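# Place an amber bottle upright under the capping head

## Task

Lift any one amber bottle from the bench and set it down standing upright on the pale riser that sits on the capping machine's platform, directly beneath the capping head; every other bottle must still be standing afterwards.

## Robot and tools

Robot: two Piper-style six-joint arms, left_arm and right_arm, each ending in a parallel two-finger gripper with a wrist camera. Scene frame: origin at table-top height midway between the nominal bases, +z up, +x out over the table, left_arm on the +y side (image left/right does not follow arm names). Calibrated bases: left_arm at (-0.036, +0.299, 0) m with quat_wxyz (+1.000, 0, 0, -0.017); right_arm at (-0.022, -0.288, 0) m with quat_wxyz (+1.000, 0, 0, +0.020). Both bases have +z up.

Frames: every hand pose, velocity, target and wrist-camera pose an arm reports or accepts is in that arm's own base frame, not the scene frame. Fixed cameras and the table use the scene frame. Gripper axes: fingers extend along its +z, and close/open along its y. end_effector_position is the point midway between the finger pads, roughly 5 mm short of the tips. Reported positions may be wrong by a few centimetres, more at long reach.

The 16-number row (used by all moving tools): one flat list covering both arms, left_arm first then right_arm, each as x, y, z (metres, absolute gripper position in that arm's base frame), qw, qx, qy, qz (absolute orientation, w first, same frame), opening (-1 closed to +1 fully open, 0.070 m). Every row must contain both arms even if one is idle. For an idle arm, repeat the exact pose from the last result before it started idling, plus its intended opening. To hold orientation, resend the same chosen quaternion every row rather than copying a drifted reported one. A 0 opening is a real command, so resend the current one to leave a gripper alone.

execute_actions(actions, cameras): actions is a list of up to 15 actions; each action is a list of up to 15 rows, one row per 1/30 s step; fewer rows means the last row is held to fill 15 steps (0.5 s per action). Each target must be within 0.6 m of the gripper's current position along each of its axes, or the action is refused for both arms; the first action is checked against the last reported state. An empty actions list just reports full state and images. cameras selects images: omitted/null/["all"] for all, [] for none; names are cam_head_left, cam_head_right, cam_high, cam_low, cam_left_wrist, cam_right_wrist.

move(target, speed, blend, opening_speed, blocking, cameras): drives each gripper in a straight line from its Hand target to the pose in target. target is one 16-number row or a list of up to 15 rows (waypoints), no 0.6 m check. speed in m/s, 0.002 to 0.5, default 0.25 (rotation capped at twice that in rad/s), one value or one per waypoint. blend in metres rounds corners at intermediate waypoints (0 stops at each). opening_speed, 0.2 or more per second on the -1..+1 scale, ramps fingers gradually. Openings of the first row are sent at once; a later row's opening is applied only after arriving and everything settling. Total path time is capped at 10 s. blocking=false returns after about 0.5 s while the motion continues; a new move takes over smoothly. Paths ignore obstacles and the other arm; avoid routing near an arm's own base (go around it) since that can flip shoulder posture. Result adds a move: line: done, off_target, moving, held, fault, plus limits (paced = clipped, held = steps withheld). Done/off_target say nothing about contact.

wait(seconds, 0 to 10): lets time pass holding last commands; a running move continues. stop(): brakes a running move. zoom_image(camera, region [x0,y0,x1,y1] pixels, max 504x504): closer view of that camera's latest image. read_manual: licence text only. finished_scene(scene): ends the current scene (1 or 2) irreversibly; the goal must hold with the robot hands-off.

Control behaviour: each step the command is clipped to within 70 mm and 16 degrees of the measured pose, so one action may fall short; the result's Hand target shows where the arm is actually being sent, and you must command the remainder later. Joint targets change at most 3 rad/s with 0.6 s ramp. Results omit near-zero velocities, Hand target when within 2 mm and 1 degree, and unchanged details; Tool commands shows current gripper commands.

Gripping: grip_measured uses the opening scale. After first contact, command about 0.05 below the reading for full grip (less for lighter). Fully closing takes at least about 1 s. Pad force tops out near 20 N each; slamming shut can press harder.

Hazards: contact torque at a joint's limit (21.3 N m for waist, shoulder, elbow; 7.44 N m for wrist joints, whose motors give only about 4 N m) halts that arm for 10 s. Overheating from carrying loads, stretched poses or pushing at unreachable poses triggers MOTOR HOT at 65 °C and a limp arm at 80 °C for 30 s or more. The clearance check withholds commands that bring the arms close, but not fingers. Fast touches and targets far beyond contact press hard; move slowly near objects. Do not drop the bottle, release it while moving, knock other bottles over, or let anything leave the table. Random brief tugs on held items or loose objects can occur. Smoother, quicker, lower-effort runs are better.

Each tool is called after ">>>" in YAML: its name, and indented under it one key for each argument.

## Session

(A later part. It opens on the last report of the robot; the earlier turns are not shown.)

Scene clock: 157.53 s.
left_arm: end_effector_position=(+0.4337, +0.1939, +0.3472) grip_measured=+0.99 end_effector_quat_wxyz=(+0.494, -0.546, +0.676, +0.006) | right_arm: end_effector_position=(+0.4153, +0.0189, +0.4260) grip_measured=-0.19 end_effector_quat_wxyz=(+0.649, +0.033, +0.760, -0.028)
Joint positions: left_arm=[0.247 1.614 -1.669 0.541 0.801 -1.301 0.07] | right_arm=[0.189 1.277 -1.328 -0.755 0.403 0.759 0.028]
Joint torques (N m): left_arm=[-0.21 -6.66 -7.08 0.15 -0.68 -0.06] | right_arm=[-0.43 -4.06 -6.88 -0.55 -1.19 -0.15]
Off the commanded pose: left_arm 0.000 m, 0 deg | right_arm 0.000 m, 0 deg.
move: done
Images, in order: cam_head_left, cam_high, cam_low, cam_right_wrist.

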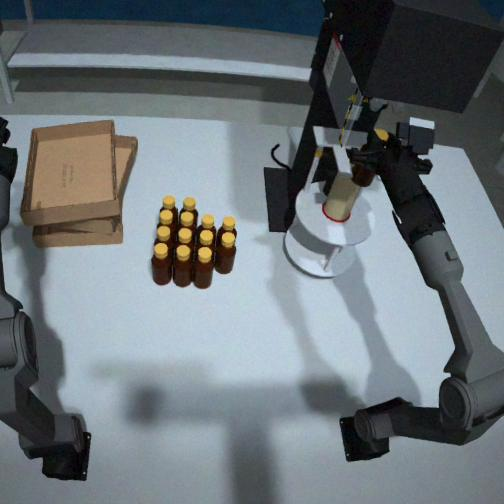

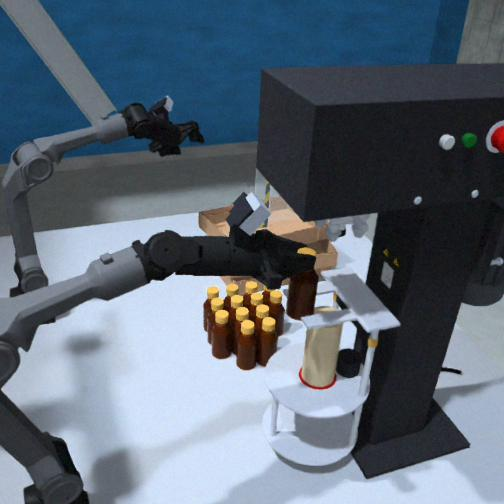

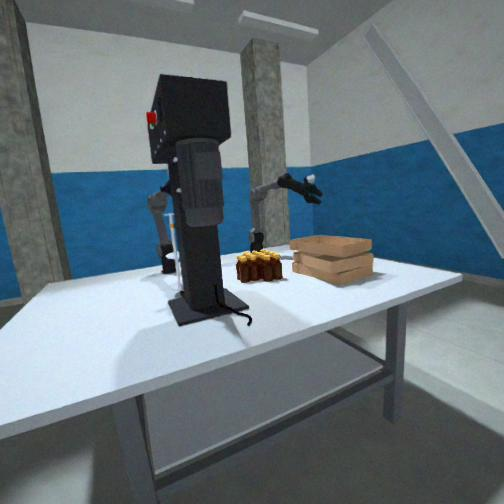

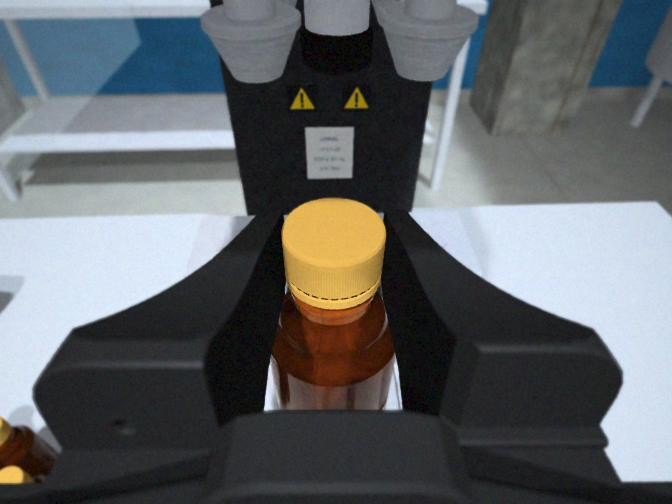

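>>> move:
  target: [0.4336,0.194,0.3473,0.494,-0.546,0.676,0.006,1,0.44,0.0175,0.426,0.6488,0.0332,0.7597,-0.0283,-0.4]
  speed: 0.03
  cameras: ["cam_head_left","cam_high","cam_right_wrist"]

>>> zoom_image:
  camera: "cam_head_left"
  region: [300, 120, 400, 220]

>>> zoom_image:
  camera: "cam_high"
  region: [240, 240, 400, 400]

Scene clock: 169.07 s.
left_arm: end_effector_position=(+0.4337, +0.1939, +0.3472) grip_measured=+0.99 end_effector_quat_wxyz=(+0.494, -0.546, +0.676, +0.006) | right_arm: end_effector_position=(+0.4402, +0.0174, +0.4258) grip_measured=-0.19 end_effector_quat_wxyz=(+0.649, +0.033, +0.760, -0.028)
Joint positions: left_arm=[0.247 1.614 -1.669 0.541 0.801 -1.301 0.07] | right_arm=[0.164 1.361 -1.401 -0.726 0.379 0.73 0.028]
Joint torques (N m): left_arm=[-0.27 -6.62 -7.08 0.16 -0.71 -0.06] | right_arm=[-0.32 -4.25 -6.28 -0.38 -1.41 -0.17]
Off the commanded pose: left_arm 0.000 m, 0 deg | right_arm 0.000 m, 0 deg.
move: done
Images, in order: cam_head_left, cam_high, cam_right_wrist.

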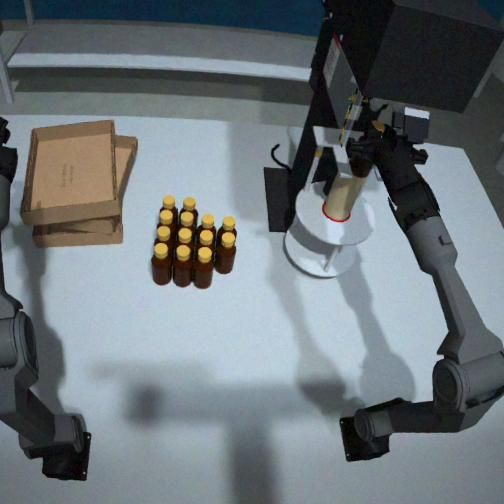

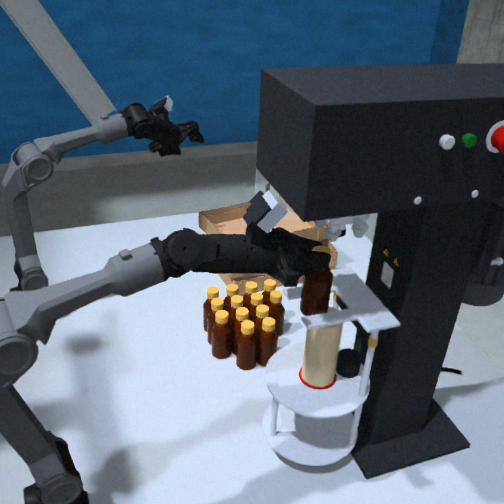

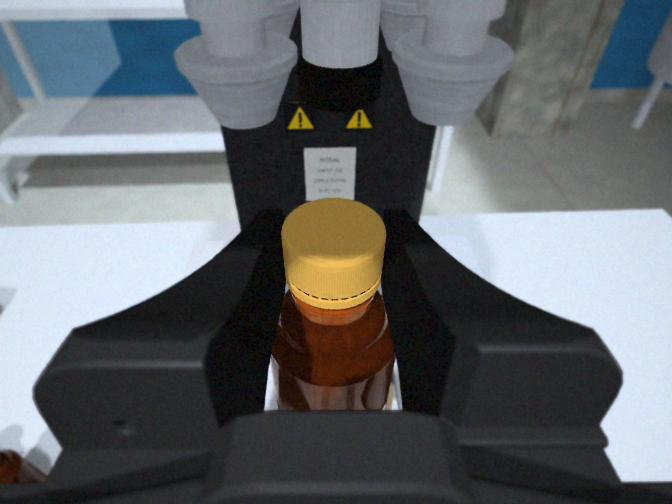

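Scaled by 5.040.

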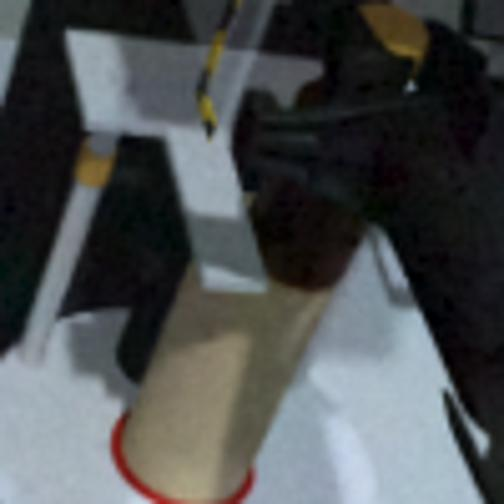

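Scaled by 3.150.

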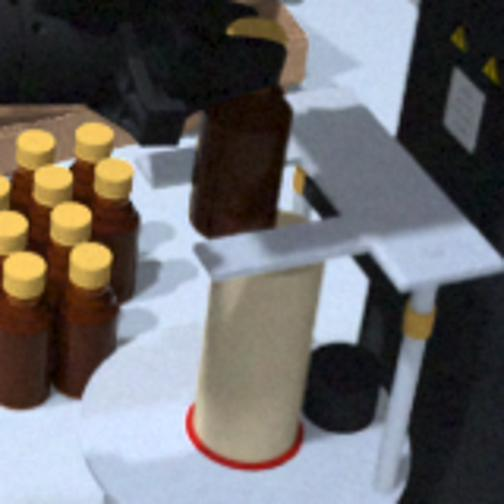

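>>> move:
  target: [0.4336,0.194,0.3473,0.494,-0.546,0.676,0.006,1,0.4565,0.0162,0.425,0.6488,0.0332,0.7597,-0.0283,-0.4]
  speed: 0.03
  cameras: ["cam_head_left","cam_high"]

>>> zoom_image:
  camera: "cam_head_left"
  region: [300, 120, 400, 220]

>>> zoom_image:
  camera: "cam_high"
  region: [240, 240, 400, 400]

Scene clock: 174.73 s.
left_arm: end_effector_position=(+0.4337, +0.1939, +0.3472) grip_measured=+0.99 end_effector_quat_wxyz=(+0.494, -0.546, +0.676, +0.006) | right_arm: end_effector_position=(+0.4567, +0.0163, +0.4249) grip_measured=-0.19 end_effector_quat_wxyz=(+0.649, +0.033, +0.760, -0.028)
Joint positions: left_arm=[0.247 1.614 -1.669 0.541 0.801 -1.301 0.07] | right_arm=[0.148 1.417 -1.449 -0.704 0.362 0.709 0.028]
Joint torques (N m): left_arm=[-0.36 -6.38 -6.95 0.15 -0.75 -0.08] | right_arm=[-0.11 -5.04 -6.8 -0.36 -1.5 -0.19]
Off the commanded pose: left_arm 0.000 m, 0 deg | right_arm 0.000 m, 0 deg.
move: done
Images, in order: cam_head_left, cam_high.

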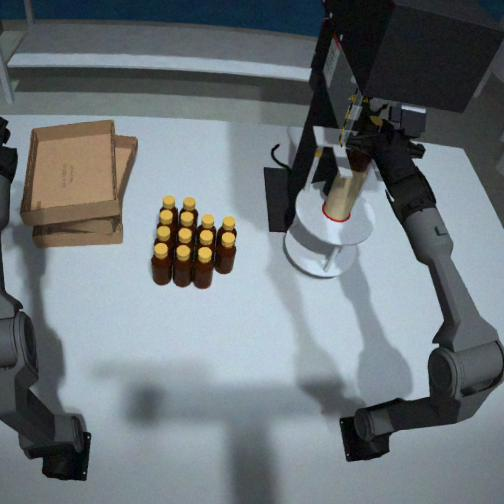

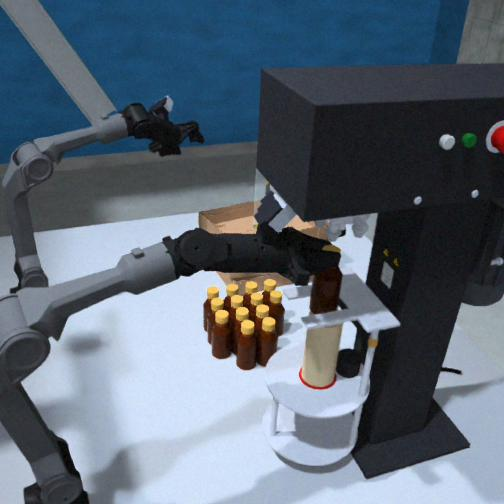

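Scaled by 5.040.

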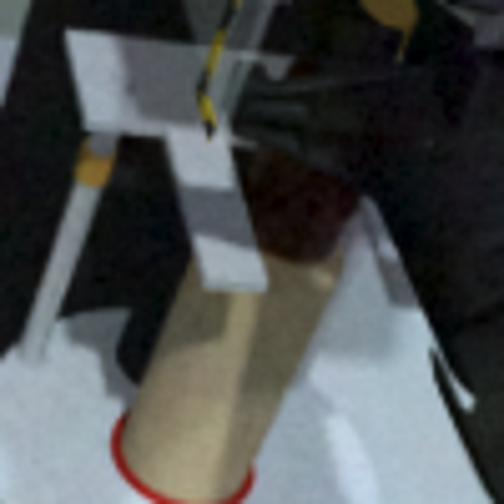

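Scaled by 3.150.

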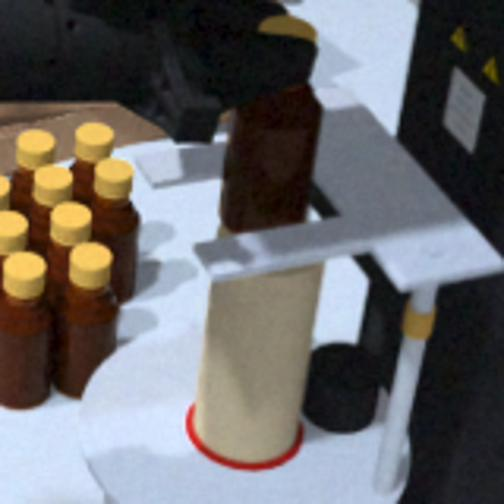

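>>> move:
  target:
    - [0.4336,0.194,0.3473,0.494,-0.546,0.676,0.006,1,0.458,0.016,0.416,0.6488,0.0332,0.7597,-0.0283,-0.4]
    - [0.4336,0.194,0.3473,0.494,-0.546,0.676,0.006,1,0.458,0.016,0.409,0.6488,0.0332,0.7597,-0.0283,-0.4]
  speed: 0.015
  cameras: ["cam_head_left","cam_high"]

>>> zoom_image:
  camera: "cam_high"
  region: [240, 240, 400, 400]

Scene clock: 181.87 s.
left_arm: end_effector_position=(+0.4337, +0.1939, +0.3472) grip_measured=+0.99 end_effector_quat_wxyz=(+0.494, -0.546, +0.676, +0.006) | right_arm: end_effector_position=(+0.4577, +0.0163, +0.4105) grip_measured=-0.19 end_effector_quat_wxyz=(+0.650, +0.033, +0.758, -0.028)
Joint positions: left_arm=[0.247 1.614 -1.669 0.541 0.801 -1.301 0.07] | right_arm=[0.146 1.41 -1.381 -0.829 0.313 0.84 0.028]
Joint torques (N m): left_arm=[-0.39 -6.5 -6.94 0.11 -0.75 -0.03] | right_arm=[-0.31 -4.03 -4.11 -0.03 -0.56 -0.08]
Off the commanded pose: left_arm 0.000 m, 0 deg | right_arm 0.002 m, 0 deg.
move: done
Images, in order: cam_head_left, cam_high.

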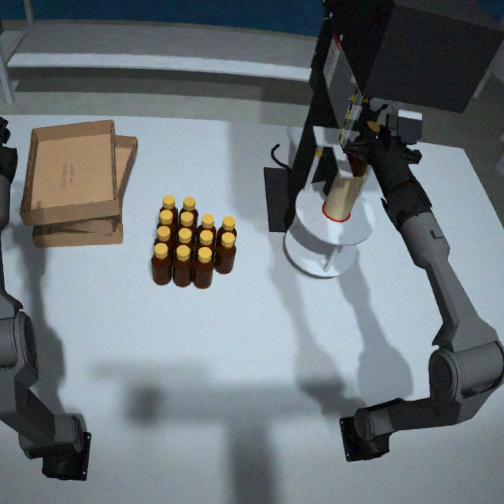

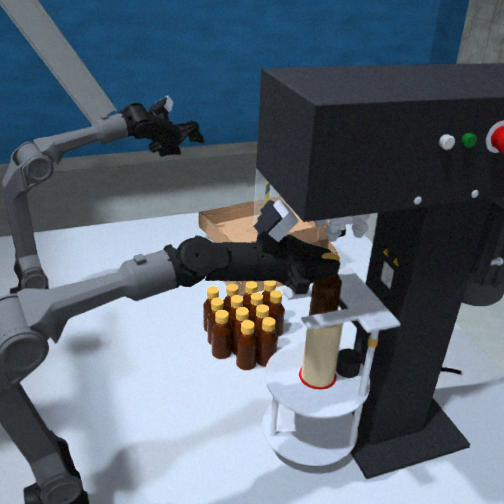

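Scaled by 3.150.

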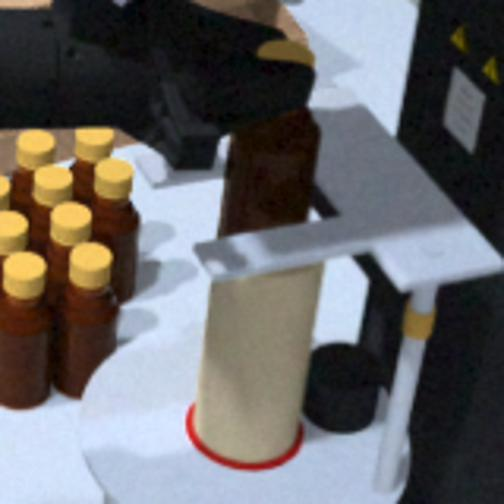

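Contact at ~.4105. Release and retreat.

>>> move:
  target:
    - [0.4336,0.194,0.3473,0.494,-0.546,0.676,0.006,1,0.458,0.016,0.4105,0.6488,0.0332,0.7597,-0.0283,-0.4]
    - [0.4336,0.194,0.3473,0.494,-0.546,0.676,0.006,1,0.458,0.016,0.4105,0.6488,0.0332,0.7597,-0.0283,0.35]
  speed: 0.02
  opening_speed: 0.4
  cameras: ["cam_right_wrist"]

>>> move:
  target: [0.4336,0.194,0.3473,0.494,-0.546,0.676,0.006,1,0.36,0.0245,0.4105,0.6488,0.0332,0.7597,-0.0283,0.35]
  speed: 0.05

>>> zoom_image:
  camera: "cam_high"
  region: [240, 200, 420, 380]

Scene clock: 192.63 s.
left_arm: end_effector_position=(+0.4337, +0.1939, +0.3472) grip_measured=+0.99 end_effector_quat_wxyz=(+0.494, -0.546, +0.676, +0.006) | right_arm: end_effector_position=(+0.4581, +0.0160, +0.4102) grip_measured=+0.35 end_effector_quat_wxyz=(+0.649, +0.033, +0.760, -0.028)
Joint positions: left_arm=[0.247 1.614 -1.669 0.541 0.801 -1.301 0.07] | right_arm=[0.146 1.412 -1.386 -0.814 0.319 0.826 0.047]
Joint torques (N m): left_arm=[-0.52 -6.35 -6.76 0.12 -0.79 -0.02] | right_arm=[1.41 -4.57 -6.32 -0.38 -1.03 -0.13]
Off the commanded pose: left_arm 0.000 m, 0 deg | right_arm 0.000 m, 0 deg.
move: done
Images, in order: cam_right_wrist.

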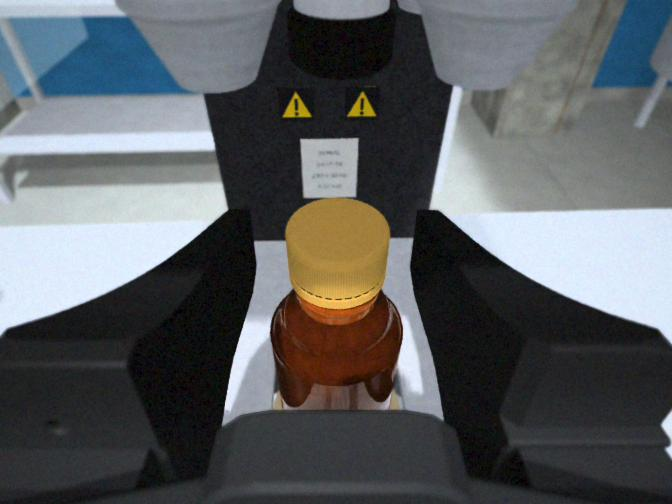

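Scene clock: 194.87 s.
left_arm: end_effector_position=(+0.4337, +0.1939, +0.3472) grip_measured=+0.99 end_effector_quat_wxyz=(+0.494, -0.546, +0.676, +0.006) | right_arm: end_effector_position=(+0.3596, +0.0244, +0.4107) grip_measured=+0.35 end_effector_quat_wxyz=(+0.649, +0.033, +0.760, -0.028)
Joint positions: left_arm=[0.247 1.614 -1.669 0.541 0.801 -1.301 0.07] | right_arm=[0.299 1.085 -1.129 -0.936 0.481 0.941 0.047]
Joint torques (N m): left_arm=[-0.58 -6.29 -6.73 0.1 -0.81 -0.04] | right_arm=[0.52 -1.05 -5.09 -0.4 -0.89 -0.08]
Off the commanded pose: left_arm 0.000 m, 0 deg | right_arm 0.000 m, 0 deg.
move: done

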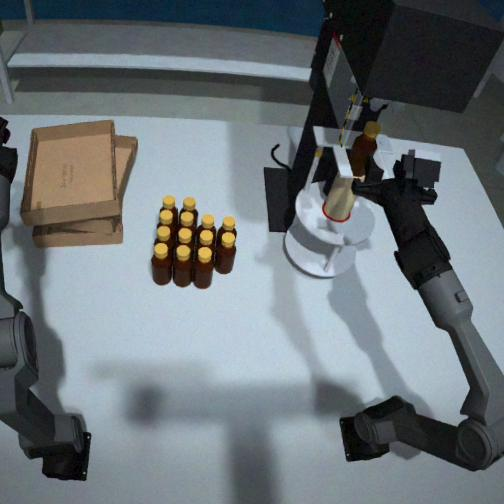

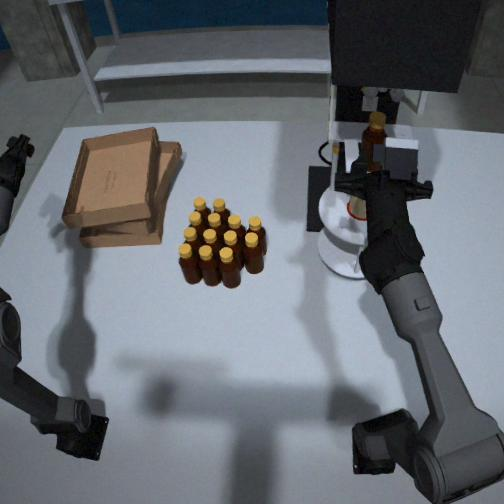

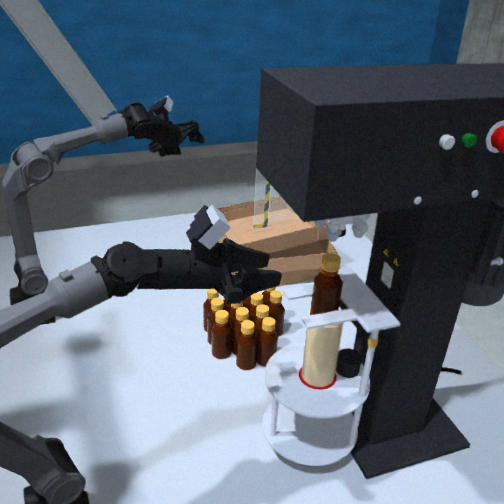

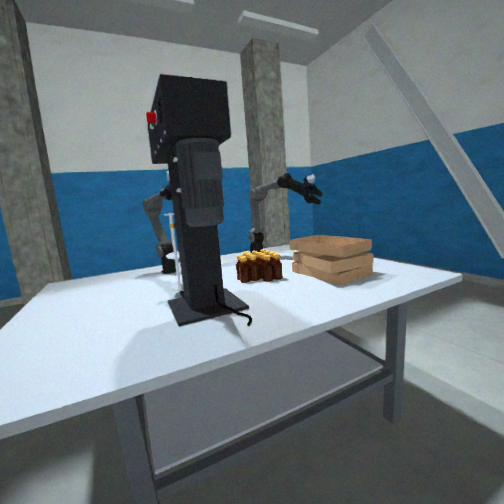

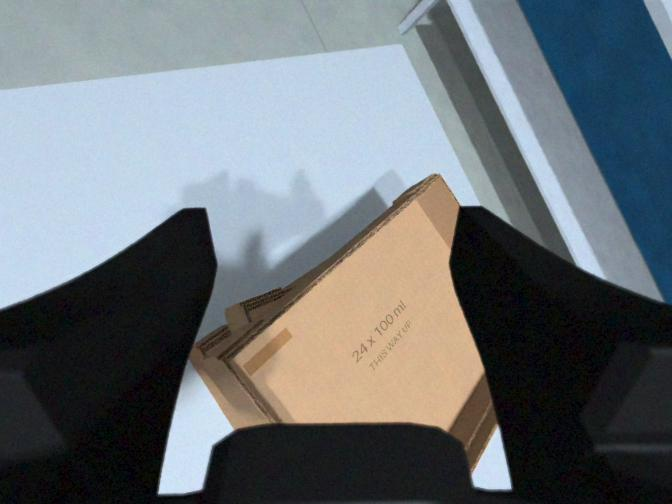

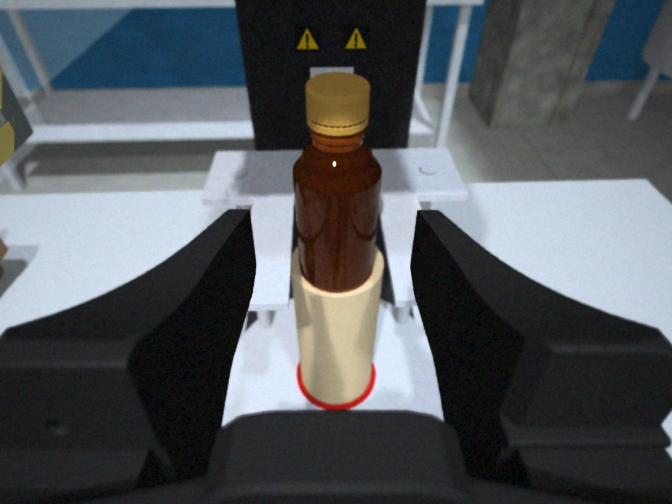

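Scaled by 2.800.

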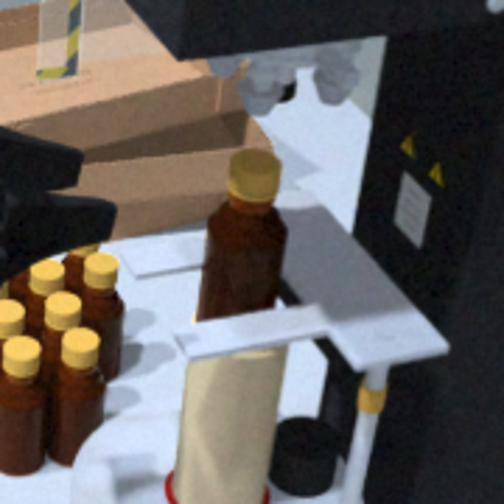

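Standing and centred.

>>> finished_scene:
  scene: 2

The scene is finished: the task was done.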